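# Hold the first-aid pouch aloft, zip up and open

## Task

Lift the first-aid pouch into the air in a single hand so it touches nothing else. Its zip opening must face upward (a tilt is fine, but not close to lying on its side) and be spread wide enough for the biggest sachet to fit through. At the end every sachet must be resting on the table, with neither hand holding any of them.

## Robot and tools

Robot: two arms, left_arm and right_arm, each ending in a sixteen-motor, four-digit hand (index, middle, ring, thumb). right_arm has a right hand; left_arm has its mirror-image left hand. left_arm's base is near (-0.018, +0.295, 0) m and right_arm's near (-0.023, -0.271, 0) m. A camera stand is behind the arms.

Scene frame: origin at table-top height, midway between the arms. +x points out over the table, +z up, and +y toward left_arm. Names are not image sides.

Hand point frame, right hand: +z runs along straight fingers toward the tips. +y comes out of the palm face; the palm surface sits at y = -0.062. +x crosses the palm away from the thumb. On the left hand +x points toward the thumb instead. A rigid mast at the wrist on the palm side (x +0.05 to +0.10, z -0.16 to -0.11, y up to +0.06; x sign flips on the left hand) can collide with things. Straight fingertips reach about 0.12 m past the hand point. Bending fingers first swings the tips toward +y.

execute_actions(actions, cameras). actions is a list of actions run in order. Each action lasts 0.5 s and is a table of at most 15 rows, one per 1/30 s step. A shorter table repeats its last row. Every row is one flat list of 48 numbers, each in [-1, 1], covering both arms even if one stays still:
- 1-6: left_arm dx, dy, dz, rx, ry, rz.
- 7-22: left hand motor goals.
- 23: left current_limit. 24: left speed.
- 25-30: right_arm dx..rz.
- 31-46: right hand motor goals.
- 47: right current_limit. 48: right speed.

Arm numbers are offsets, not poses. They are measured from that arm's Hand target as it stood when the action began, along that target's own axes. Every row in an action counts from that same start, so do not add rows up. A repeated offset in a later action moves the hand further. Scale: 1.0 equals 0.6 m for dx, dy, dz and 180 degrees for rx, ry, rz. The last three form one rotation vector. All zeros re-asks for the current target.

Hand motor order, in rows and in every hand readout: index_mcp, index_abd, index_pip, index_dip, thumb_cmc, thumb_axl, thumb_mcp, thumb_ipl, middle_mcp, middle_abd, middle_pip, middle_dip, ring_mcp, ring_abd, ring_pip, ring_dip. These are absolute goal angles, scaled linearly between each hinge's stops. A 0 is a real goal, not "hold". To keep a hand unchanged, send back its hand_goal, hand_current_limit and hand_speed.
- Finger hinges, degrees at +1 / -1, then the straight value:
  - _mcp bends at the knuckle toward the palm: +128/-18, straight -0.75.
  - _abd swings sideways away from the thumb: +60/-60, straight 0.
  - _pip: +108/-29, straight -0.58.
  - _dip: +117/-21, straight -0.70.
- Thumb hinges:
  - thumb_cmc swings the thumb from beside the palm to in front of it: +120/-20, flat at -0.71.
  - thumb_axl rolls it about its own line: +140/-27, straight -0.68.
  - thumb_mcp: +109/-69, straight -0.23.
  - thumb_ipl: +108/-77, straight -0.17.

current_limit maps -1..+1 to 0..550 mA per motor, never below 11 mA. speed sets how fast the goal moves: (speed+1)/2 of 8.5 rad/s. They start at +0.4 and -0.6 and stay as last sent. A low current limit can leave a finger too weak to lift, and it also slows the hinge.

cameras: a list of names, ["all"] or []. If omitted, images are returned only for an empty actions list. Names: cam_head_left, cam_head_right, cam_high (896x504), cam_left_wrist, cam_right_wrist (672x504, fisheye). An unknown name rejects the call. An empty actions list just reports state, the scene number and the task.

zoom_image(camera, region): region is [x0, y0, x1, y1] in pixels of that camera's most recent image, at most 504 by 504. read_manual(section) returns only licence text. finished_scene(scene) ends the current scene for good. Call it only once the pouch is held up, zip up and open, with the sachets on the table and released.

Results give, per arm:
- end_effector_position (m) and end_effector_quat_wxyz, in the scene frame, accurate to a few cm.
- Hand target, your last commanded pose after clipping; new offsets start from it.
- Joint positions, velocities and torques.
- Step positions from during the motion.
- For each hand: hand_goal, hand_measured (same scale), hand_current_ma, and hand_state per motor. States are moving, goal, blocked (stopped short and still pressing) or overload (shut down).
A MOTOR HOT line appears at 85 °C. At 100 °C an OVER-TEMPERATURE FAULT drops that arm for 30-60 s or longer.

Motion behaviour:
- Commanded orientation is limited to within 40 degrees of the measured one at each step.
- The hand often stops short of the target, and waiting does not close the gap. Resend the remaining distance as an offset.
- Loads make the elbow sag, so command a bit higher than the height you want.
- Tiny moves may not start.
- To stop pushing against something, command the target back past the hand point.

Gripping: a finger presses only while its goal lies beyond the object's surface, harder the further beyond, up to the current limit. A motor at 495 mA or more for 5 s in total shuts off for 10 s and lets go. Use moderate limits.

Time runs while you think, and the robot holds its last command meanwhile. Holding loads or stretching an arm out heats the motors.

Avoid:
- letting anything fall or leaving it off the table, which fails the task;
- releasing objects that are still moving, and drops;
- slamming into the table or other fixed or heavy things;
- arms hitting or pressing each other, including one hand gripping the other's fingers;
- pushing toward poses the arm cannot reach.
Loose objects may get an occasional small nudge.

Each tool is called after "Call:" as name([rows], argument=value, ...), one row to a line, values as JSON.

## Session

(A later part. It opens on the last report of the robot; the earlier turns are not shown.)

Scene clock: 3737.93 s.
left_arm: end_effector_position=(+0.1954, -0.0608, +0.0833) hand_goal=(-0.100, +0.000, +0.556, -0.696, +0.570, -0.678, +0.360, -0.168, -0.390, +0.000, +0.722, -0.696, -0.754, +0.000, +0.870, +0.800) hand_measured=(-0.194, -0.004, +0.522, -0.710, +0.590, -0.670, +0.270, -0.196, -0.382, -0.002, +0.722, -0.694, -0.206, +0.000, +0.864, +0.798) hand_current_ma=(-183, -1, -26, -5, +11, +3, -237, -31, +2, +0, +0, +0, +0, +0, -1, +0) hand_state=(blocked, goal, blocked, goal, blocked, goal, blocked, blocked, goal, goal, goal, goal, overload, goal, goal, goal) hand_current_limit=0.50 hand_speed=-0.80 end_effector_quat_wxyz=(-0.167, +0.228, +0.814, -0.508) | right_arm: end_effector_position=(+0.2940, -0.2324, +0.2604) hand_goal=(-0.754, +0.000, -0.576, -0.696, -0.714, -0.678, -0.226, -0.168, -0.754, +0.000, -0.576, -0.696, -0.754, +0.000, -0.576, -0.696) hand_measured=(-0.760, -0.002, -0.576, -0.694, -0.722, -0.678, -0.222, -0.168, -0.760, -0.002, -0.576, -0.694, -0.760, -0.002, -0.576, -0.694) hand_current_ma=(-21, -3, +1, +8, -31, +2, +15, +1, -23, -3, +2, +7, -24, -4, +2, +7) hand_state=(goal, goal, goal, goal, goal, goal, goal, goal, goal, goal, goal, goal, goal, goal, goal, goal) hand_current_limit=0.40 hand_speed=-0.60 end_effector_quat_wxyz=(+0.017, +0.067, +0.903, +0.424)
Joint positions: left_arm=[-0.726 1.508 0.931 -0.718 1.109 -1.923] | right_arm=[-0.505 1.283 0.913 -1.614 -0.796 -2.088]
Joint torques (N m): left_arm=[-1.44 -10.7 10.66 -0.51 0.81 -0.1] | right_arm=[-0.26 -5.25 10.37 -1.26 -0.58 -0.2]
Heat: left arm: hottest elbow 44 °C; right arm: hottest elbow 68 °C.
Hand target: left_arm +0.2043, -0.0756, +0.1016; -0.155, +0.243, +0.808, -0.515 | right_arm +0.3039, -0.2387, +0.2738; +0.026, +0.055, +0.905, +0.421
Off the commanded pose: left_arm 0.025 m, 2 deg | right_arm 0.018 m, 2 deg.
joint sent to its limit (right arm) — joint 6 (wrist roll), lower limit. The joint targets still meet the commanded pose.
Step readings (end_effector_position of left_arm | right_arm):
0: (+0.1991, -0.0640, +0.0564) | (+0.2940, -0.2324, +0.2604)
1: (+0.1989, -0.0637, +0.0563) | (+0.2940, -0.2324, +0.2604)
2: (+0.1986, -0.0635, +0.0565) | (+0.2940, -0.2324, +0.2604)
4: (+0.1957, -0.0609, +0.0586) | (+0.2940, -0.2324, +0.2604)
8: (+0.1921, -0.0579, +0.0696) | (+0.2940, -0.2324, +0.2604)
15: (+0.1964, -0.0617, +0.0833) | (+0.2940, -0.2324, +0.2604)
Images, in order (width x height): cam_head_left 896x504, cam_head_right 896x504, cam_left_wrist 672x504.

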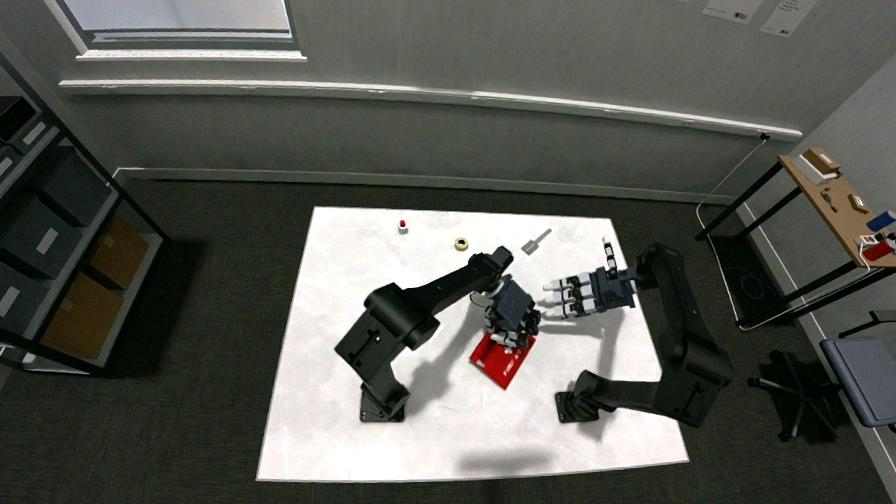

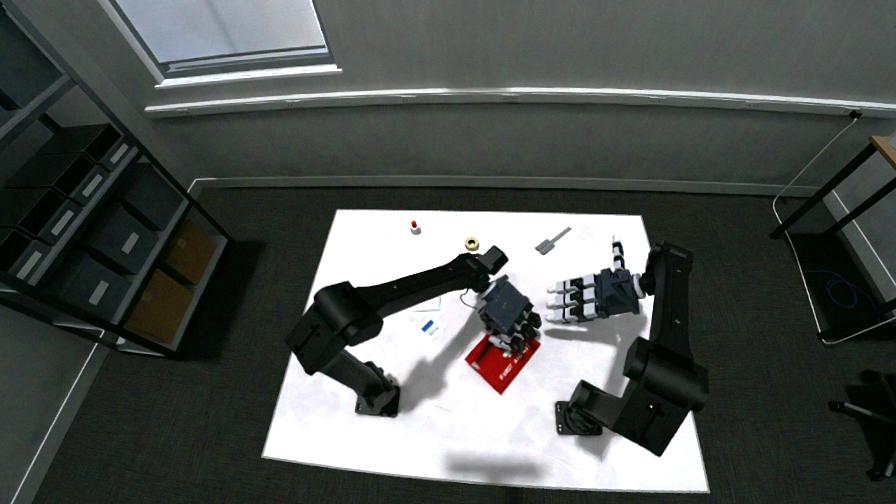

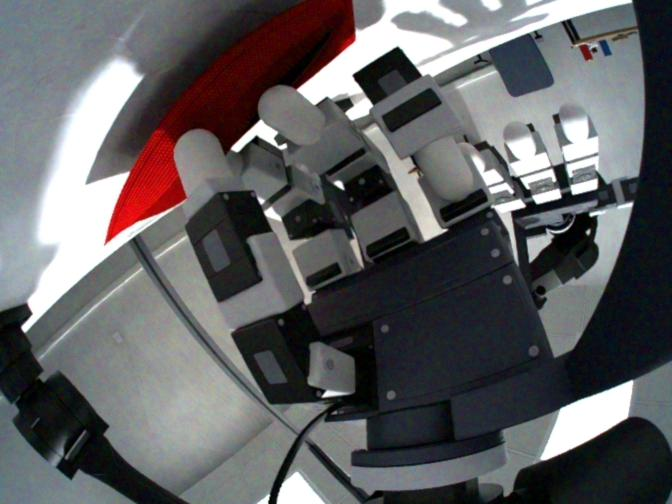

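Call:
execute_actions([
  [[0,-0.015,-0.007,0,0,0,-0.1,0,0.556,-0.696,0.571,-0.678,0.36,-0.168,-0.39,0,0.722,-0.696,-0.754,0,0.87,0.8,0.5,-0.8,0,0,0,0,0,0,-0.754,0,-0.576,-0.696,-0.714,-0.678,-0.226,-0.168,-0.754,0,-0.576,-0.696,-0.754,0,-0.576,-0.696,0.4,-0.6],[0,-0.03,-0.014,0,0,0,-0.1,0,0.556,-0.696,0.571,-0.678,0.36,-0.168,-0.39,0,0.722,-0.696,-0.754,0,0.87,0.8,0.5,-0.8,0,0,0,0,0,0,-0.754,0,-0.576,-0.696,-0.714,-0.678,-0.226,-0.168,-0.754,0,-0.576,-0.696,-0.754,0,-0.576,-0.696,0.4,-0.6],[0,-0.0453,-0.0211,0,0,0,-0.1,0,0.556,-0.696,0.571,-0.678,0.36,-0.168,-0.39,0,0.722,-0.696,-0.754,0,0.87,0.8,0.5,-0.8,0,0,0,0,0,0,-0.754,0,-0.576,-0.696,-0.714,-0.678,-0.226,-0.168,-0.754,0,-0.576,-0.696,-0.754,0,-0.576,-0.696,0.4,-0.6]],
], cameras=["cam_head_left","cam_left_wrist","cam_head_right"])

Call:
zoom_image(camera="cam_left_wrist", region=[60, 0, 400, 240])

Call:
zoom_image(camera="cam_head_right", region=[455, 310, 555, 400])

Scene clock: 3762.03 s.
left_arm: end_effector_position=(+0.1959, -0.0613, +0.1122) hand_goal=(-0.100, +0.000, +0.556, -0.696, +0.570, -0.678, +0.360, -0.168, -0.390, +0.000, +0.722, -0.696, -0.754, +0.000, +0.870, +0.800) hand_measured=(-0.194, -0.006, +0.520, -0.710, +0.594, -0.668, +0.274, -0.196, -0.382, -0.002, +0.722, -0.694, -0.206, +0.000, +0.864, +0.798) hand_current_ma=(-183, -1, -28, -6, +14, +5, -216, -31, +2, +0, +0, +0, +0, +0, -1, +0) hand_state=(blocked, goal, blocked, goal, blocked, goal, blocked, blocked, goal, goal, goal, goal, overload, goal, goal, goal) hand_current_limit=0.50 hand_speed=-0.80 end_effector_quat_wxyz=(-0.168, +0.228, +0.814, -0.508) | right_arm: end_effector_position=(+0.2940, -0.2324, +0.2604) hand_goal=(-0.754, +0.000, -0.576, -0.696, -0.714, -0.678, -0.226, -0.168, -0.754, +0.000, -0.576, -0.696, -0.754, +0.000, -0.576, -0.696) hand_measured=(-0.760, -0.002, -0.576, -0.694, -0.722, -0.678, -0.222, -0.168, -0.760, -0.002, -0.576, -0.694, -0.760, -0.002, -0.576, -0.694) hand_current_ma=(-21, -3, +1, +8, -31, +2, +15, +1, -23, -3, +2, +7, -24, -4, +2, +7) hand_state=(goal, goal, goal, goal, goal, goal, goal, goal, goal, goal, goal, goal, goal, goal, goal, goal) hand_current_limit=0.40 hand_speed=-0.60 end_effector_quat_wxyz=(+0.017, +0.067, +0.903, +0.424)
Joint positions: left_arm=[-0.726 1.468 0.975 -0.803 1.109 -1.923] | right_arm=[-0.505 1.283 0.913 -1.614 -0.796 -2.088]
Joint torques (N m): left_arm=[-1.49 -10.4 11.22 -0.49 0.81 -0.11] | right_arm=[-0.15 -5.25 10.36 -1.28 -0.58 -0.21]
Heat: left arm: hottest elbow 47 °C; right arm: hottest elbow 68 °C.
Hand target: left_arm +0.2043, -0.0757, +0.1317; -0.155, +0.243, +0.808, -0.515 | right_arm +0.3039, -0.2387, +0.2738; +0.026, +0.055, +0.905, +0.421
Off the commanded pose: left_arm 0.026 m, 3 deg | right_arm 0.018 m, 2 deg.
joint sent to its limit (right arm) — joint 6 (wrist roll), lower limit. The joint targets still meet the commanded pose.
Step readings (end_effector_position of left_arm | right_arm):
0: (+0.1954, -0.0608, +0.0833) | (+0.2940, -0.2324, +0.2604)
1: (+0.1954, -0.0608, +0.0833) | (+0.2940, -0.2324, +0.2604)
2: (+0.1952, -0.0607, +0.0834) | (+0.2940, -0.2324, +0.2604)
4: (+0.1937, -0.0594, +0.0851) | (+0.2940, -0.2324, +0.2604)
8: (+0.1924, -0.0582, +0.0958) | (+0.2940, -0.2324, +0.2604)
15: (+0.1967, -0.0620, +0.1120) | (+0.2940, -0.2324, +0.2604)
Images, in order (width x height): cam_head_left 896x504, cam_head_right 896x504, cam_left_wrist 672x504.

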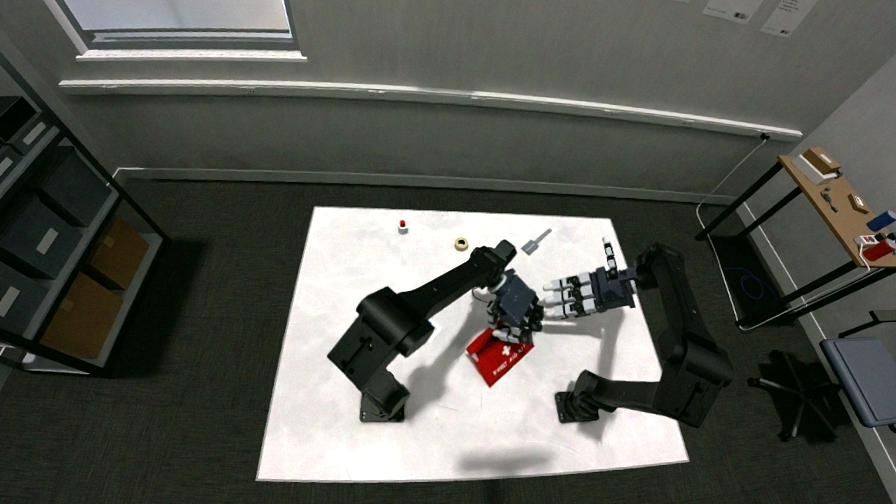

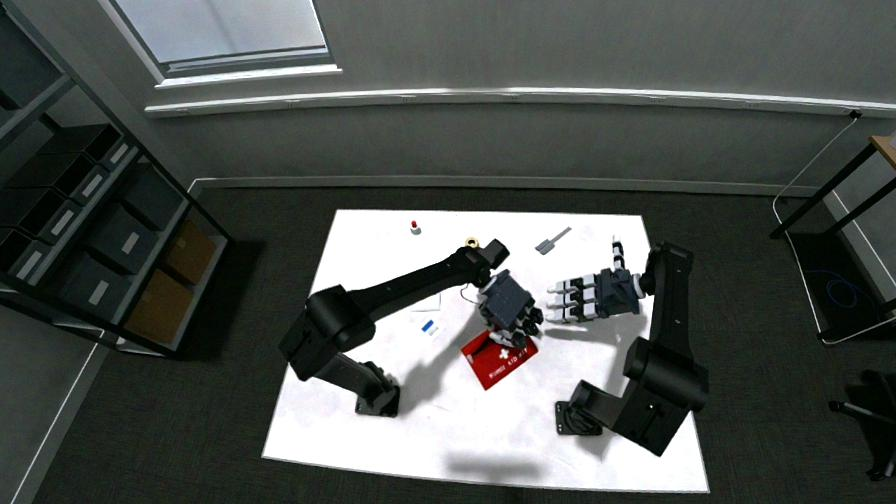

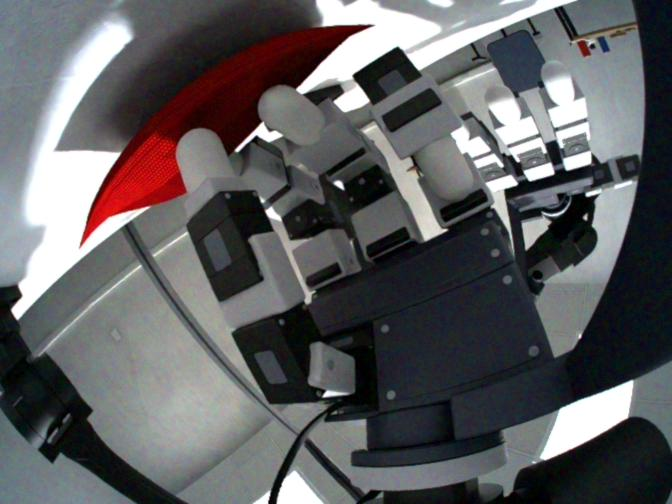

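Scaled by 1.482 from the camera's 672x504 image, which has a finer 960x720 frame.

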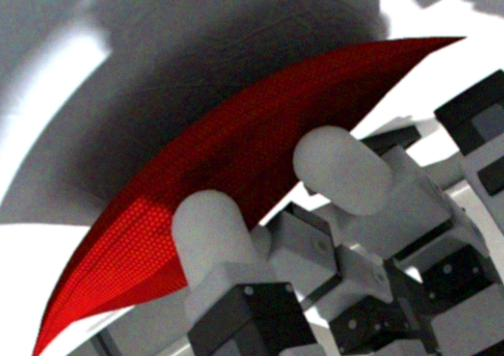

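Scaled by 5.040 from the camera's 896x504 image, which has a finer 1280x720 frame.

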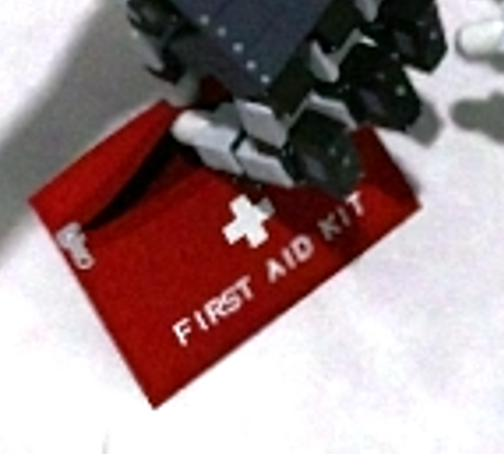

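Call:
execute_actions([
  [[0,-0.015,-0.007,0,0,0,-0.1,0,0.556,-0.696,0.571,-0.678,0.36,-0.168,-0.39,0,0.722,-0.696,-0.754,0,0.87,0.8,0.5,-0.8,0,0,0,0,0,0,-0.754,0,-0.576,-0.696,-0.714,-0.678,-0.226,-0.168,-0.754,0,-0.576,-0.696,-0.754,0,-0.576,-0.696,0.4,-0.6],[0,-0.03,-0.014,0,0,0,-0.1,0,0.556,-0.696,0.571,-0.678,0.36,-0.168,-0.39,0,0.722,-0.696,-0.754,0,0.87,0.8,0.5,-0.8,0,0,0,0,0,0,-0.754,0,-0.576,-0.696,-0.714,-0.678,-0.226,-0.168,-0.754,0,-0.576,-0.696,-0.754,0,-0.576,-0.696,0.4,-0.6],[0,-0.0453,-0.0211,0,0,0,-0.1,0,0.556,-0.696,0.571,-0.678,0.36,-0.168,-0.39,0,0.722,-0.696,-0.754,0,0.87,0.8,0.5,-0.8,0,0,0,0,0,0,-0.754,0,-0.576,-0.696,-0.714,-0.678,-0.226,-0.168,-0.754,0,-0.576,-0.696,-0.754,0,-0.576,-0.696,0.4,-0.6]],
], cameras=["cam_head_left","cam_left_wrist","cam_head_right"])

Call:
zoom_image(camera="cam_left_wrist", region=[60, 0, 400, 240])

Call:
zoom_image(camera="cam_head_right", region=[455, 310, 555, 400])

Scene clock: 3781.67 s.
left_arm: end_effector_position=(+0.1962, -0.0616, +0.1404) hand_goal=(-0.100, +0.000, +0.556, -0.696, +0.570, -0.678, +0.360, -0.168, -0.390, +0.000, +0.722, -0.696, -0.754, +0.000, +0.870, +0.800) hand_measured=(-0.194, -0.006, +0.520, -0.710, +0.594, -0.666, +0.276, -0.196, -0.382, -0.002, +0.722, -0.694, -0.206, +0.000, +0.864, +0.798) hand_current_ma=(-183, -1, -28, -6, +15, +5, -209, -31, +2, +0, +0, +0, +0, +0, -1, +0) hand_state=(blocked, goal, blocked, goal, blocked, goal, blocked, blocked, goal, goal, goal, goal, overload, goal, goal, goal) hand_current_limit=0.50 hand_speed=-0.80 end_effector_quat_wxyz=(-0.169, +0.227, +0.814, -0.507) | right_arm: end_effector_position=(+0.2940, -0.2324, +0.2604) hand_goal=(-0.754, +0.000, -0.576, -0.696, -0.714, -0.678, -0.226, -0.168, -0.754, +0.000, -0.576, -0.696, -0.754, +0.000, -0.576, -0.696) hand_measured=(-0.760, -0.002, -0.576, -0.694, -0.722, -0.678, -0.222, -0.168, -0.760, -0.002, -0.576, -0.694, -0.760, -0.002, -0.576, -0.694) hand_current_ma=(-21, -3, +1, +8, -31, +2, +15, +1, -23, -3, +2, +7, -24, -4, +2, +7) hand_state=(goal, goal, goal, goal, goal, goal, goal, goal, goal, goal, goal, goal, goal, goal, goal, goal) hand_current_limit=0.40 hand_speed=-0.60 end_effector_quat_wxyz=(+0.017, +0.067, +0.903, +0.424)
Joint positions: left_arm=[-0.726 1.436 1.023 -0.886 1.109 -1.923] | right_arm=[-0.505 1.283 0.913 -1.614 -0.796 -2.088]
Joint torques (N m): left_arm=[-1.44 -10.46 11.78 -0.51 0.81 -0.11] | right_arm=[-0.26 -5.3 10.36 -1.28 -0.57 -0.21]
Heat: left arm: hottest elbow 48 °C; right arm: hottest elbow 69 °C.
Hand target: left_arm +0.2042, -0.0756, +0.1616; -0.155, +0.243, +0.808, -0.515 | right_arm +0.3039, -0.2387, +0.2738; +0.026, +0.055, +0.905, +0.421
Off the commanded pose: left_arm 0.027 m, 3 deg | right_arm 0.018 m, 2 deg.
joint sent to its limit (right arm) — joint 6 (wrist roll), lower limit. The joint targets still meet the commanded pose.
Step readings (end_effector_position of left_arm | right_arm):
0: (+0.1959, -0.0613, +0.1122) | (+0.2940, -0.2324, +0.2604)
1: (+0.1959, -0.0613, +0.1122) | (+0.2940, -0.2324, +0.2604)
2: (+0.1958, -0.0612, +0.1123) | (+0.2940, -0.2324, +0.2604)
4: (+0.1942, -0.0598, +0.1139) | (+0.2940, -0.2324, +0.2604)
8: (+0.1931, -0.0588, +0.1242) | (+0.2940, -0.2324, +0.2604)
15: (+0.1972, -0.0624, +0.1403) | (+0.2940, -0.2324, +0.2604)
Images, in order (width x height): cam_head_left 896x504, cam_head_right 896x504, cam_left_wrist 672x504.

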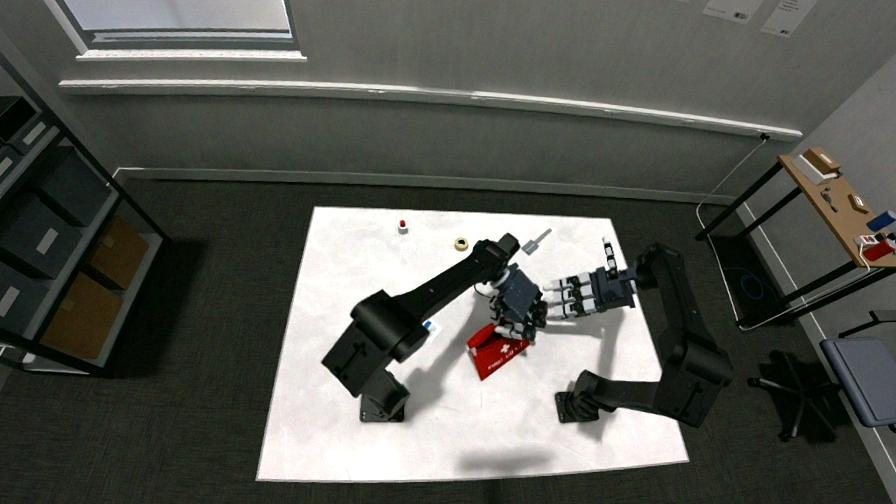

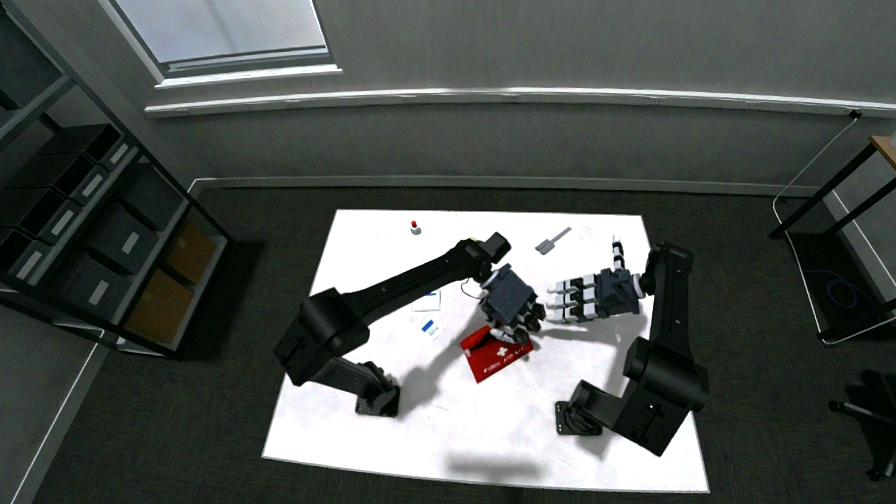

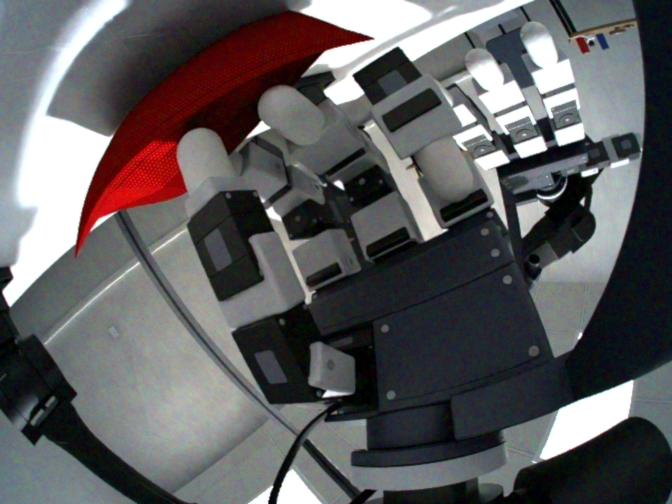

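Scaled by 1.482 from the camera's 672x504 image, which has a finer 960x720 frame.

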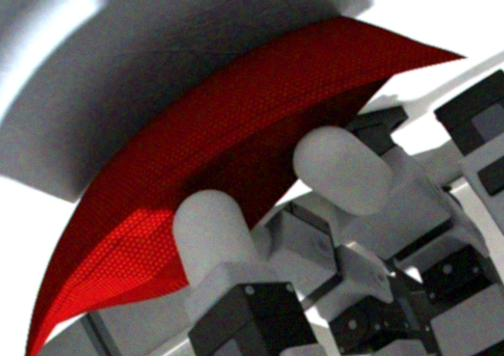

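Scaled by 5.040 from the camera's 896x504 image, which has a finer 1280x720 frame.

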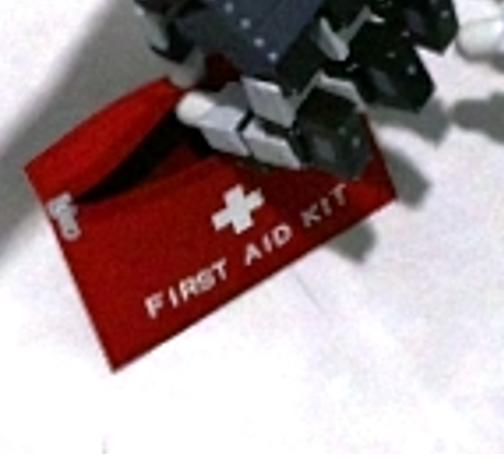

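Call:
execute_actions([
  [[0,0,0,0,0,0,-0.1,0,0.556,-0.696,0.571,-0.678,0.36,-0.168,-0.39,0,0.722,-0.696,-0.754,0,0.87,0.8,0.5,-0.8,-0.006,-0.006,-0.06,0,0,0,-0.754,0,-0.576,-0.696,-0.714,-0.678,-0.226,-0.168,-0.754,0,-0.576,-0.696,-0.754,0,-0.576,-0.696,0.4,-0.6],[0,0,0,0,0,0,-0.1,0,0.556,-0.696,0.571,-0.678,0.36,-0.168,-0.39,0,0.722,-0.696,-0.754,0,0.87,0.8,0.5,-0.8,-0.012,-0.0129,-0.118,0,0,0,-0.754,0,-0.576,-0.696,-0.714,-0.678,-0.226,-0.168,-0.754,0,-0.576,-0.696,-0.754,0,-0.576,-0.696,0.4,-0.6]],
  [[0,0,0,0,0,0,-0.1,0,0.556,-0.696,0.571,-0.678,0.36,-0.168,-0.39,0,0.722,-0.696,-0.754,0,0.87,0.8,0.5,-0.8,-0.012,-0.0129,-0.118,0,0,0,-0.754,0,-0.576,-0.696,-0.714,-0.678,-0.226,-0.168,-0.754,0,-0.576,-0.696,-0.754,0,-0.576,-0.696,0.4,-0.6]],
], cameras=["cam_head_left","cam_left_wrist","cam_high"])

Call:
zoom_image(camera="cam_high", region=[470, 90, 640, 270])

Scene clock: 3811.33 s.
left_arm: end_effector_position=(+0.1962, -0.0616, +0.1404) hand_goal=(-0.100, +0.000, +0.556, -0.696, +0.570, -0.678, +0.360, -0.168, -0.390, +0.000, +0.722, -0.696, -0.754, +0.000, +0.870, +0.800) hand_measured=(-0.194, -0.006, +0.520, -0.710, +0.594, -0.666, +0.276, -0.196, -0.382, -0.002, +0.722, -0.694, -0.206, +0.000, +0.864, +0.798) hand_current_ma=(-183, -1, -28, -6, +15, +5, -209, -31, +2, +0, +0, +0, +0, +0, -1, +0) hand_state=(blocked, goal, blocked, goal, blocked, goal, blocked, blocked, goal, goal, goal, goal, overload, goal, goal, goal) hand_current_limit=0.50 hand_speed=-0.80 end_effector_quat_wxyz=(-0.169, +0.227, +0.814, -0.507) | right_arm: end_effector_position=(+0.3017, -0.3489, +0.3345) hand_goal=(-0.754, +0.000, -0.576, -0.696, -0.714, -0.678, -0.226, -0.168, -0.754, +0.000, -0.576, -0.696, -0.754, +0.000, -0.576, -0.696) hand_measured=(-0.760, -0.002, -0.576, -0.694, -0.722, -0.678, -0.222, -0.168, -0.760, -0.002, -0.576, -0.694, -0.760, -0.002, -0.576, -0.694) hand_current_ma=(-23, -3, +1, +8, -31, +2, +17, +1, -24, -3, +1, +7, -25, -4, +1, +7) hand_state=(goal, goal, goal, goal, goal, goal, goal, goal, goal, goal, goal, goal, goal, goal, goal, goal) hand_current_limit=0.40 hand_speed=-0.60 end_effector_quat_wxyz=(+0.146, +0.170, +0.911, +0.346)
Joint positions: left_arm=[-0.726 1.436 1.023 -0.886 1.109 -1.923] | right_arm=[-0.82 1.212 1.11 -1.678 -0.747 -2.09]
Joint torques (N m): left_arm=[-1.49 -10.46 11.81 -0.54 0.81 -0.1] | right_arm=[-0.79 -6.65 11.14 -0.8 -0.76 -0.17]
Heat: left arm: hottest elbow 56 °C; right arm: hottest elbow 69 °C.
Hand target: left_arm +0.2042, -0.0756, +0.1616; -0.155, +0.243, +0.808, -0.515 | right_arm +0.3037, -0.3579, +0.3532; +0.026, +0.055, +0.905, +0.421
Off the commanded pose: left_arm 0.027 m, 3 deg | right_arm 0.021 m, 21 deg.
joint sent to its limit (right arm) — joint 4 (wrist pitch), lower limit; joint 6 (wrist roll), lower limit. The joint targets are off in orientation, not in position.
Step readings (end_effector_position of left_arm | right_arm):
0: (+0.1962, -0.0616, +0.1404) | (+0.2940, -0.2324, +0.2604)
1: (+0.1962, -0.0616, +0.1404) | (+0.2941, -0.2324, +0.2605)
2: (+0.1962, -0.0616, +0.1404) | (+0.2936, -0.2333, +0.2608)
4: (+0.1962, -0.0616, +0.1404) | (+0.2939, -0.2405, +0.2642)
8: (+0.1962, -0.0616, +0.1404) | (+0.2994, -0.2711, +0.2795)
15: (+0.1962, -0.0616, +0.1404) | (+0.3008, -0.2891, +0.2957)
16: (+0.1962, -0.0616, +0.1404) | (+0.3006, -0.2892, +0.2958)
17: (+0.1962, -0.0616, +0.1404) | (+0.3006, -0.2920, +0.2960)
19: (+0.1962, -0.0616, +0.1404) | (+0.3008, -0.3019, +0.3001)
23: (+0.1962, -0.0616, +0.1404) | (+0.3021, -0.3335, +0.3187)
30: (+0.1962, -0.0616, +0.1404) | (+0.3017, -0.3489, +0.3345)
Images, in order (width x height): cam_head_left 896x504, cam_high 896x504, cam_left_wrist 672x504.

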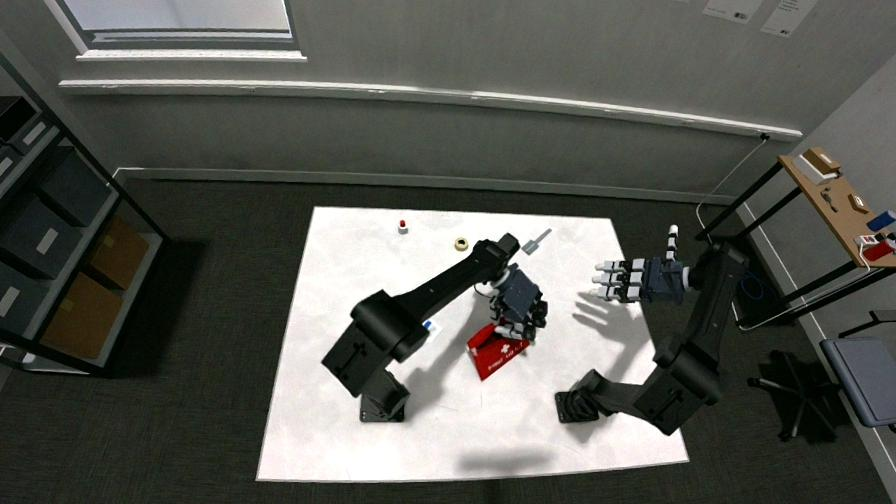

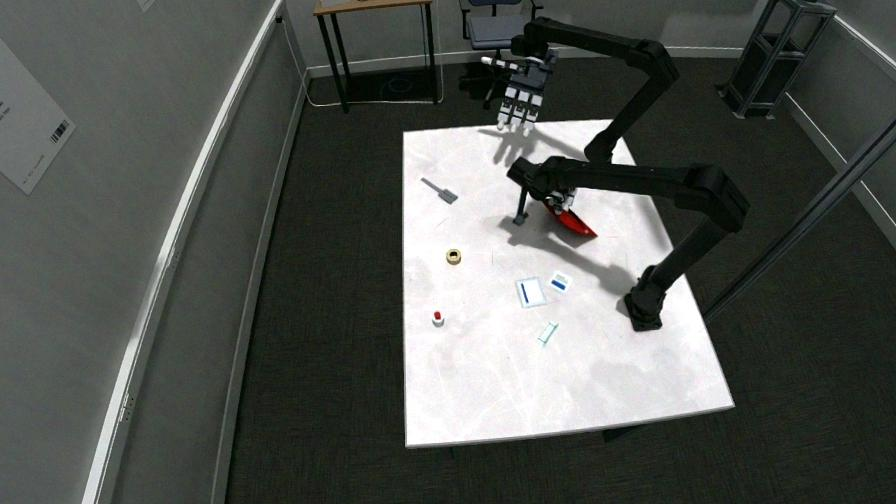

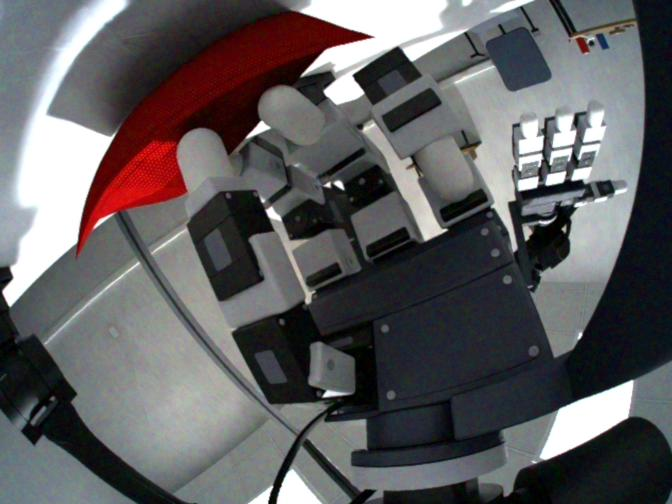

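Scaled by 2.800 from the camera's 896x504 image, which has a finer 1280x720 frame.

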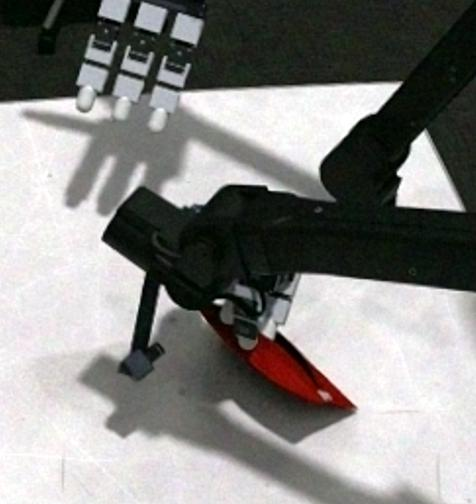

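Call:
execute_actions([
  [[0,-0.015,-0.007,0,0,0,-0.1,0,0.556,-0.696,0.571,-0.678,0.36,-0.168,-0.39,0,0.722,-0.696,-0.754,0,0.87,0.8,0.5,-0.8,0,0,0,0,0,0,-0.754,0,-0.576,-0.696,-0.714,-0.678,-0.226,-0.168,-0.754,0,-0.576,-0.696,-0.754,0,-0.576,-0.696,0.4,-0.6],[0,-0.03,-0.014,0,0,0,-0.1,0,0.556,-0.696,0.571,-0.678,0.36,-0.168,-0.39,0,0.722,-0.696,-0.754,0,0.87,0.8,0.5,-0.8,0,0,0,0,0,0,-0.754,0,-0.576,-0.696,-0.714,-0.678,-0.226,-0.168,-0.754,0,-0.576,-0.696,-0.754,0,-0.576,-0.696,0.4,-0.6],[0,-0.0453,-0.0211,0,0,0,-0.1,0,0.556,-0.696,0.571,-0.678,0.36,-0.168,-0.39,0,0.722,-0.696,-0.754,0,0.87,0.8,0.5,-0.8,0,0,0,0,0,0,-0.754,0,-0.576,-0.696,-0.714,-0.678,-0.226,-0.168,-0.754,0,-0.576,-0.696,-0.754,0,-0.576,-0.696,0.4,-0.6]],
  [[0,-0.015,-0.007,0,0,0,-0.1,0,0.556,-0.696,0.571,-0.678,0.36,-0.168,-0.39,0,0.722,-0.696,-0.754,0,0.87,0.8,0.5,-0.8,0,0,0,0,0,0,-0.754,0,-0.576,-0.696,-0.714,-0.678,-0.226,-0.168,-0.754,0,-0.576,-0.696,-0.754,0,-0.576,-0.696,0.4,-0.6],[0,-0.03,-0.014,0,0,0,-0.1,0,0.556,-0.696,0.571,-0.678,0.36,-0.168,-0.39,0,0.722,-0.696,-0.754,0,0.87,0.8,0.5,-0.8,0,0,0,0,0,0,-0.754,0,-0.576,-0.696,-0.714,-0.678,-0.226,-0.168,-0.754,0,-0.576,-0.696,-0.754,0,-0.576,-0.696,0.4,-0.6],[0,-0.0453,-0.0211,0,0,0,-0.1,0,0.556,-0.696,0.571,-0.678,0.36,-0.168,-0.39,0,0.722,-0.696,-0.754,0,0.87,0.8,0.5,-0.8,0,0,0,0,0,0,-0.754,0,-0.576,-0.696,-0.714,-0.678,-0.226,-0.168,-0.754,0,-0.576,-0.696,-0.754,0,-0.576,-0.696,0.4,-0.6]],
], cameras=["cam_head_left","cam_left_wrist","cam_high","cam_head_right"])

Call:
zoom_image(camera="cam_high", region=[490, 130, 640, 270])

Call:
zoom_image(camera="cam_head_right", region=[445, 300, 565, 400])

Scene clock: 3836.17 s.
left_arm: end_effector_position=(+0.1977, -0.0629, +0.1978) hand_goal=(-0.100, +0.000, +0.556, -0.696, +0.570, -0.678, +0.360, -0.168, -0.390, +0.000, +0.722, -0.696, -0.754, +0.000, +0.870, +0.800) hand_measured=(-0.194, -0.006, +0.520, -0.710, +0.594, -0.666, +0.276, -0.196, -0.382, -0.002, +0.722, -0.694, -0.206, +0.000, +0.864, +0.798) hand_current_ma=(-183, -1, -28, -6, +15, +5, -207, -31, +2, +0, +0, +0, +0, +0, -1, +0) hand_state=(blocked, goal, blocked, goal, blocked, goal, blocked, blocked, goal, goal, goal, goal, overload, goal, goal, goal) hand_current_limit=0.50 hand_speed=-0.80 end_effector_quat_wxyz=(-0.170, +0.226, +0.815, -0.506) | right_arm: end_effector_position=(+0.3017, -0.3489, +0.3345) hand_goal=(-0.754, +0.000, -0.576, -0.696, -0.714, -0.678, -0.226, -0.168, -0.754, +0.000, -0.576, -0.696, -0.754, +0.000, -0.576, -0.696) hand_measured=(-0.760, -0.002, -0.576, -0.694, -0.722, -0.678, -0.222, -0.168, -0.760, -0.002, -0.576, -0.694, -0.760, -0.002, -0.576, -0.694) hand_current_ma=(-23, -3, +1, +8, -31, +2, +17, +1, -24, -3, +1, +7, -25, -4, +1, +7) hand_state=(goal, goal, goal, goal, goal, goal, goal, goal, goal, goal, goal, goal, goal, goal, goal, goal) hand_current_limit=0.40 hand_speed=-0.60 end_effector_quat_wxyz=(+0.146, +0.170, +0.911, +0.346)
Joint positions: left_arm=[-0.726 1.392 1.137 -1.048 1.109 -1.923] | right_arm=[-0.82 1.212 1.11 -1.678 -0.747 -2.09]
Joint torques (N m): left_arm=[-1.55 -10.34 12.59 -0.53 0.82 -0.11] | right_arm=[-0.91 -6.36 11.1 -0.8 -0.78 -0.17]
Heat: left arm: hottest elbow 59 °C; right arm: hottest elbow 72 °C.
Hand target: left_arm +0.2042, -0.0756, +0.2216; -0.155, +0.243, +0.808, -0.515 | right_arm +0.3037, -0.3579, +0.3532; +0.026, +0.055, +0.905, +0.421
Off the commanded pose: left_arm 0.028 m, 3 deg | right_arm 0.021 m, 21 deg.
joint sent to its limit (right arm) — joint 4 (wrist pitch), lower limit; joint 6 (wrist roll), lower limit. The joint targets are off in orientation, not in position.
Step readings (end_effector_position of left_arm | right_arm):
0: (+0.1962, -0.0616, +0.1404) | (+0.3017, -0.3489, +0.3345)
1: (+0.1962, -0.0616, +0.1404) | (+0.3017, -0.3489, +0.3345)
2: (+0.1960, -0.0613, +0.1406) | (+0.3017, -0.3489, +0.3345)
4: (+0.1945, -0.0601, +0.1424) | (+0.3017, -0.3489, +0.3345)
8: (+0.1945, -0.0601, +0.1529) | (+0.3017, -0.3489, +0.3345)
15: (+0.1979, -0.0630, +0.1688) | (+0.3017, -0.3489, +0.3345)
16: (+0.1978, -0.0630, +0.1690) | (+0.3017, -0.3489, +0.3345)
17: (+0.1972, -0.0625, +0.1693) | (+0.3017, -0.3489, +0.3345)
19: (+0.1957, -0.0611, +0.1710) | (+0.3017, -0.3489, +0.3345)
23: (+0.1957, -0.0611, +0.1815) | (+0.3017, -0.3489, +0.3345)
30: (+0.1985, -0.0636, +0.1975) | (+0.3017, -0.3489, +0.3345)
Images, in order (width x height): cam_head_left 896x504, cam_head_right 896x504, cam_high 896x504, cam_left_wrist 672x504.

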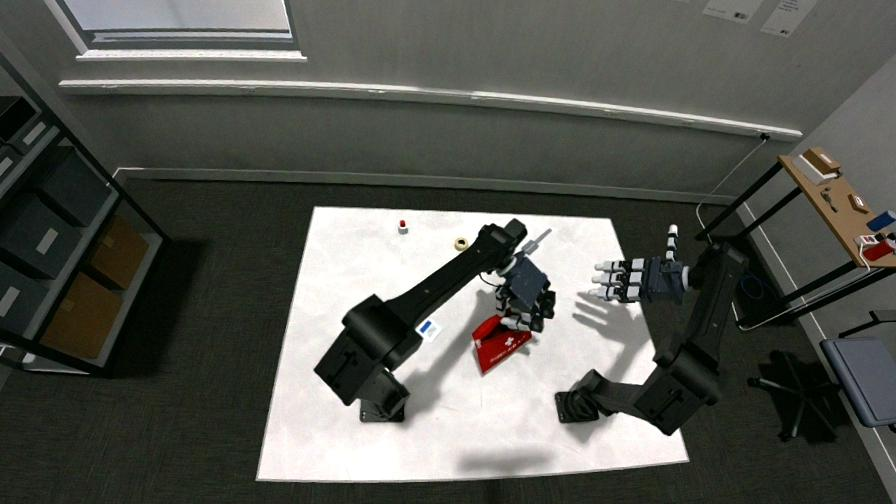

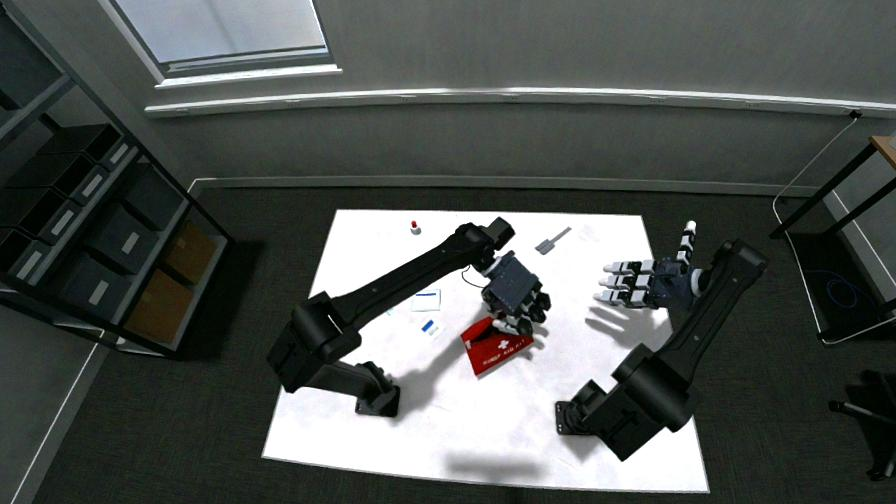

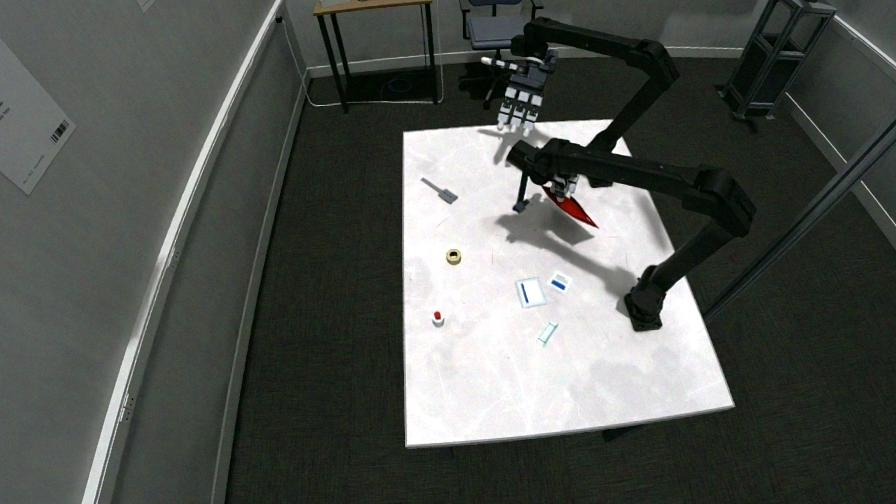

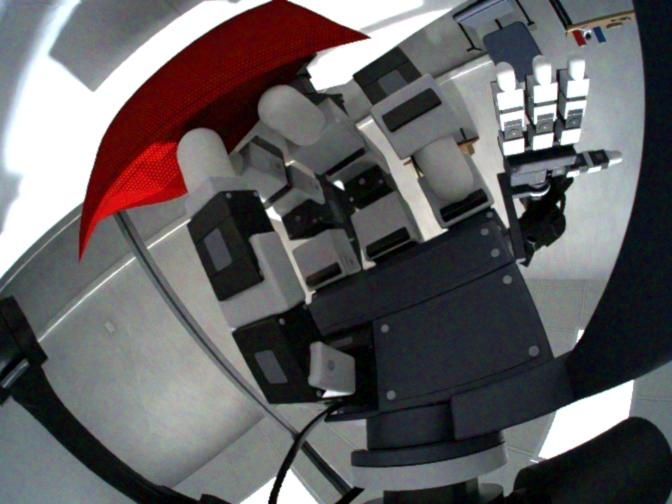

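Scaled by 3.360 from the camera's 896x504 image, which has a finer 1280x720 frame.

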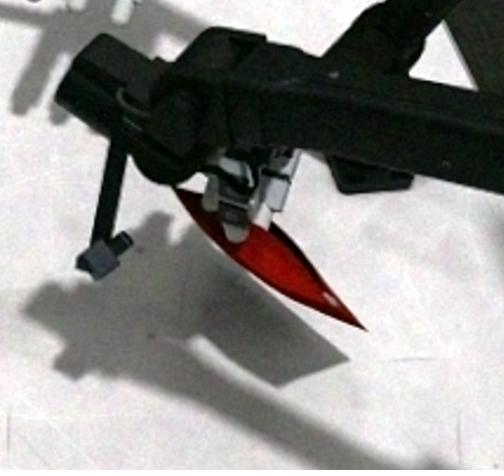

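Scaled by 4.200 from the camera's 896x504 image, which has a finer 1280x720 frame.

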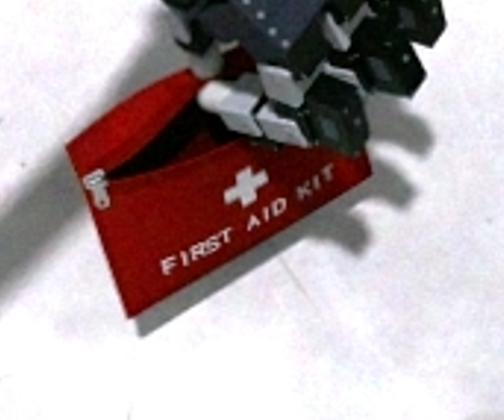

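Call:
execute_actions([
  [[0,-0.015,-0.007,0,0,0,-0.1,0,0.556,-0.696,0.571,-0.678,0.36,-0.168,-0.39,0,0.722,-0.696,-0.754,0,0.87,0.8,0.5,-0.8,0,0,0,0,0,0,-0.754,0,-0.576,-0.696,-0.714,-0.678,-0.226,-0.168,-0.754,0,-0.576,-0.696,-0.754,0,-0.576,-0.696,0.4,-0.6],[0,-0.03,-0.014,0,0,0,-0.1,0,0.556,-0.696,0.571,-0.678,0.36,-0.168,-0.39,0,0.722,-0.696,-0.754,0,0.87,0.8,0.5,-0.8,0,0,0,0,0,0,-0.754,0,-0.576,-0.696,-0.714,-0.678,-0.226,-0.168,-0.754,0,-0.576,-0.696,-0.754,0,-0.576,-0.696,0.4,-0.6],[0,-0.0453,-0.0211,0,0,0,-0.1,0,0.556,-0.696,0.571,-0.678,0.36,-0.168,-0.39,0,0.722,-0.696,-0.754,0,0.87,0.8,0.5,-0.8,0,0,0,0,0,0,-0.754,0,-0.576,-0.696,-0.714,-0.678,-0.226,-0.168,-0.754,0,-0.576,-0.696,-0.754,0,-0.576,-0.696,0.4,-0.6]],
  [[0,-0.015,-0.007,0,0,0,-0.1,0,0.556,-0.696,0.571,-0.678,0.36,-0.168,-0.39,0,0.722,-0.696,-0.754,0,0.87,0.8,0.5,-0.8,0,0,0,0,0,0,-0.754,0,-0.576,-0.696,-0.714,-0.678,-0.226,-0.168,-0.754,0,-0.576,-0.696,-0.754,0,-0.576,-0.696,0.4,-0.6],[0,-0.03,-0.014,0,0,0,-0.1,0,0.556,-0.696,0.571,-0.678,0.36,-0.168,-0.39,0,0.722,-0.696,-0.754,0,0.87,0.8,0.5,-0.8,0,0,0,0,0,0,-0.754,0,-0.576,-0.696,-0.714,-0.678,-0.226,-0.168,-0.754,0,-0.576,-0.696,-0.754,0,-0.576,-0.696,0.4,-0.6],[0,-0.0453,-0.0211,0,0,0,-0.1,0,0.556,-0.696,0.571,-0.678,0.36,-0.168,-0.39,0,0.722,-0.696,-0.754,0,0.87,0.8,0.5,-0.8,0,0,0,0,0,0,-0.754,0,-0.576,-0.696,-0.714,-0.678,-0.226,-0.168,-0.754,0,-0.576,-0.696,-0.754,0,-0.576,-0.696,0.4,-0.6]],
], cameras=["cam_head_left","cam_left_wrist","cam_high","cam_head_right"])

Call:
zoom_image(camera="cam_high", region=[490, 130, 640, 270])

Call:
zoom_image(camera="cam_head_right", region=[445, 300, 565, 400])

Call:
zoom_image(camera="cam_head_left", region=[450, 300, 570, 400])

Scene clock: 3868.87 s.
left_arm: end_effector_position=(+0.1998, -0.0648, +0.2559) hand_goal=(-0.100, +0.000, +0.556, -0.696, +0.570, -0.678, +0.360, -0.168, -0.390, +0.000, +0.722, -0.696, -0.754, +0.000, +0.870, +0.800) hand_measured=(-0.194, -0.006, +0.520, -0.712, +0.594, -0.666, +0.276, -0.196, -0.382, -0.002, +0.722, -0.694, -0.206, +0.000, +0.864, +0.798) hand_current_ma=(-183, -1, -29, -6, +15, +5, -207, -31, +2, +0, +0, +0, +0, +0, -1, +0) hand_state=(blocked, goal, blocked, goal, blocked, goal, blocked, blocked, goal, goal, goal, goal, overload, goal, goal, goal) hand_current_limit=0.50 hand_speed=-0.80 end_effector_quat_wxyz=(-0.172, +0.225, +0.815, -0.506) | right_arm: end_effector_position=(+0.3017, -0.3489, +0.3345) hand_goal=(-0.754, +0.000, -0.576, -0.696, -0.714, -0.678, -0.226, -0.168, -0.754, +0.000, -0.576, -0.696, -0.754, +0.000, -0.576, -0.696) hand_measured=(-0.760, -0.002, -0.576, -0.694, -0.722, -0.678, -0.222, -0.168, -0.760, -0.002, -0.576, -0.694, -0.760, -0.002, -0.576, -0.694) hand_current_ma=(-23, -3, +1, +8, -31, +2, +17, +1, -24, -3, +1, +7, -25, -4, +1, +7) hand_state=(goal, goal, goal, goal, goal, goal, goal, goal, goal, goal, goal, goal, goal, goal, goal, goal) hand_current_limit=0.40 hand_speed=-0.60 end_effector_quat_wxyz=(+0.146, +0.170, +0.911, +0.346)
Joint positions: left_arm=[-0.726 1.374 1.274 -1.206 1.109 -1.923] | right_arm=[-0.82 1.212 1.11 -1.678 -0.747 -2.09]
Joint torques (N m): left_arm=[-1.44 -10.4 13.14 -0.54 0.82 -0.11] | right_arm=[-1.08 -6.3 11.12 -0.81 -0.79 -0.18]
Heat: left arm: hottest elbow 55 °C; right arm: hottest elbow 74 °C.
Hand target: left_arm +0.2042, -0.0757, +0.2816; -0.155, +0.243, +0.808, -0.515 | right_arm +0.3037, -0.3579, +0.3532; +0.026, +0.055, +0.905, +0.421
Off the commanded pose: left_arm 0.028 m, 3 deg | right_arm 0.021 m, 21 deg.
joint sent to its limit (right arm) — joint 4 (wrist pitch), lower limit; joint 6 (wrist roll), lower limit. The joint targets are off in orientation, not in position.
Step readings (end_effector_position of left_arm | right_arm):
0: (+0.1977, -0.0629, +0.1978) | (+0.3017, -0.3489, +0.3345)
1: (+0.1977, -0.0629, +0.1978) | (+0.3017, -0.3489, +0.3345)
2: (+0.1976, -0.0628, +0.1980) | (+0.3017, -0.3489, +0.3345)
4: (+0.1965, -0.0619, +0.2002) | (+0.3017, -0.3489, +0.3345)
8: (+0.1972, -0.0625, +0.2116) | (+0.3017, -0.3489, +0.3345)
15: (+0.1996, -0.0646, +0.2265) | (+0.3017, -0.3489, +0.3345)
16: (+0.1994, -0.0644, +0.2266) | (+0.3017, -0.3489, +0.3345)
17: (+0.1991, -0.0641, +0.2269) | (+0.3017, -0.3489, +0.3345)
19: (+0.1976, -0.0628, +0.2291) | (+0.3017, -0.3489, +0.3345)
23: (+0.1986, -0.0637, +0.2414) | (+0.3017, -0.3489, +0.3345)
30: (+0.2007, -0.0656, +0.2558) | (+0.3017, -0.3489, +0.3345)
Images, in order (width x height): cam_head_left 896x504, cam_head_right 896x504, cam_high 896x504, cam_left_wrist 672x504.

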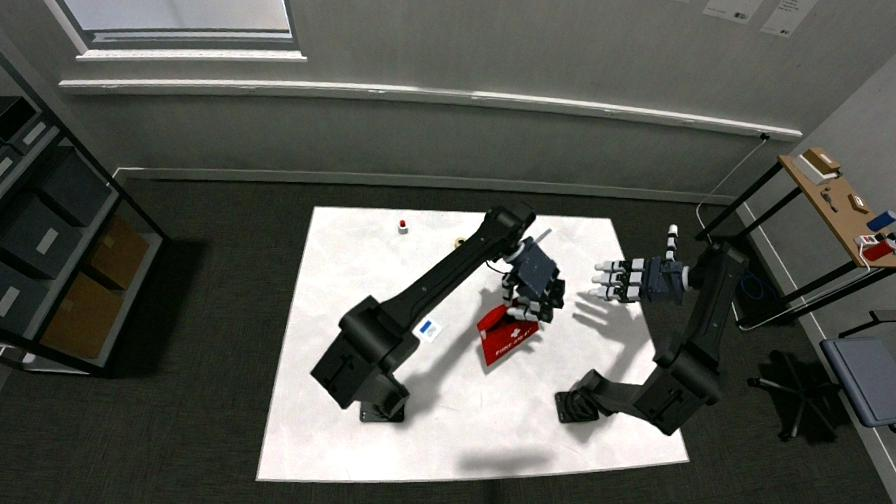

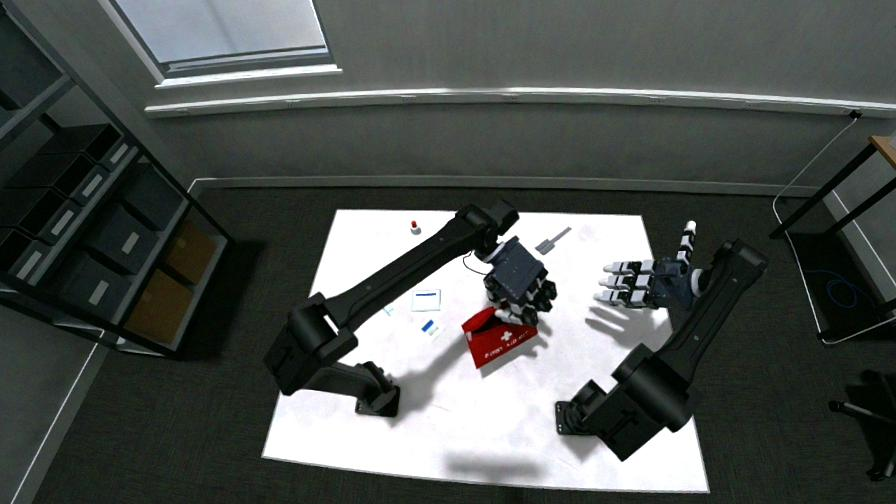

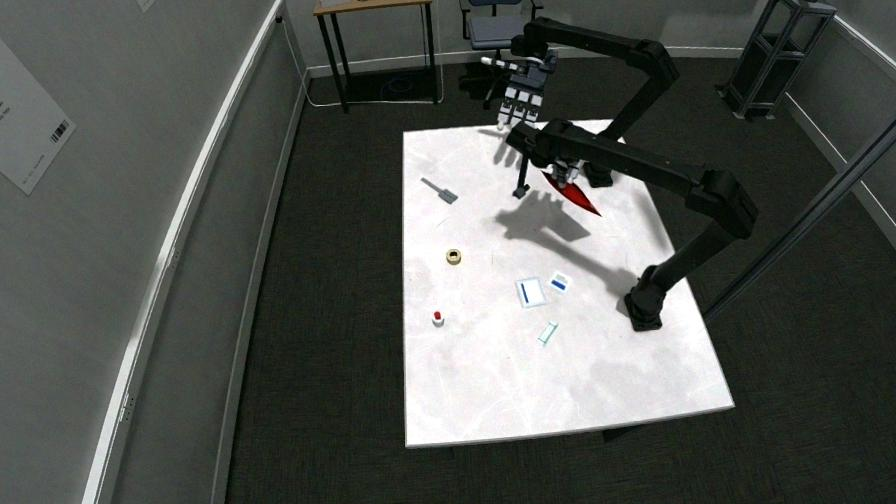

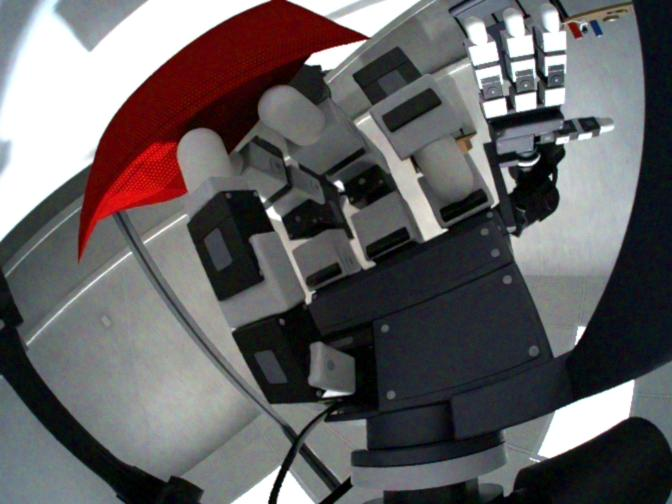

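Scaled by 3.360 from the camera's 896x504 image, which has a finer 1280x720 frame.

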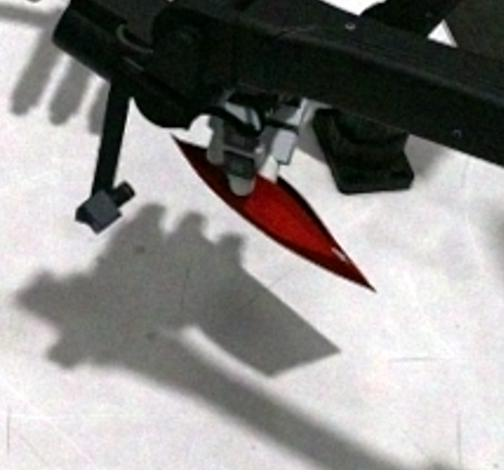

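Scaled by 4.200 from the camera's 896x504 image, which has a finer 1280x720 frame.

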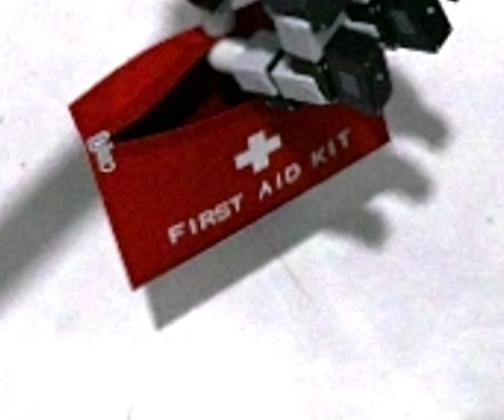

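Scaled by 4.200 from the camera's 896x504 image, which has a finer 1280x720 frame.

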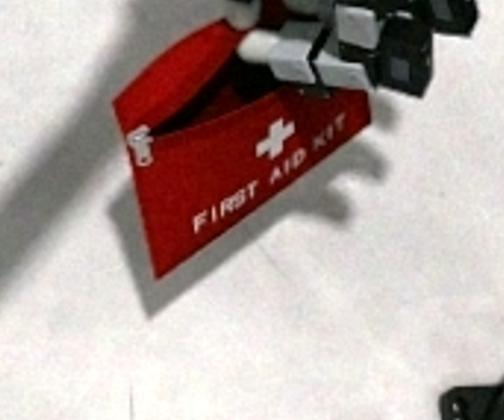

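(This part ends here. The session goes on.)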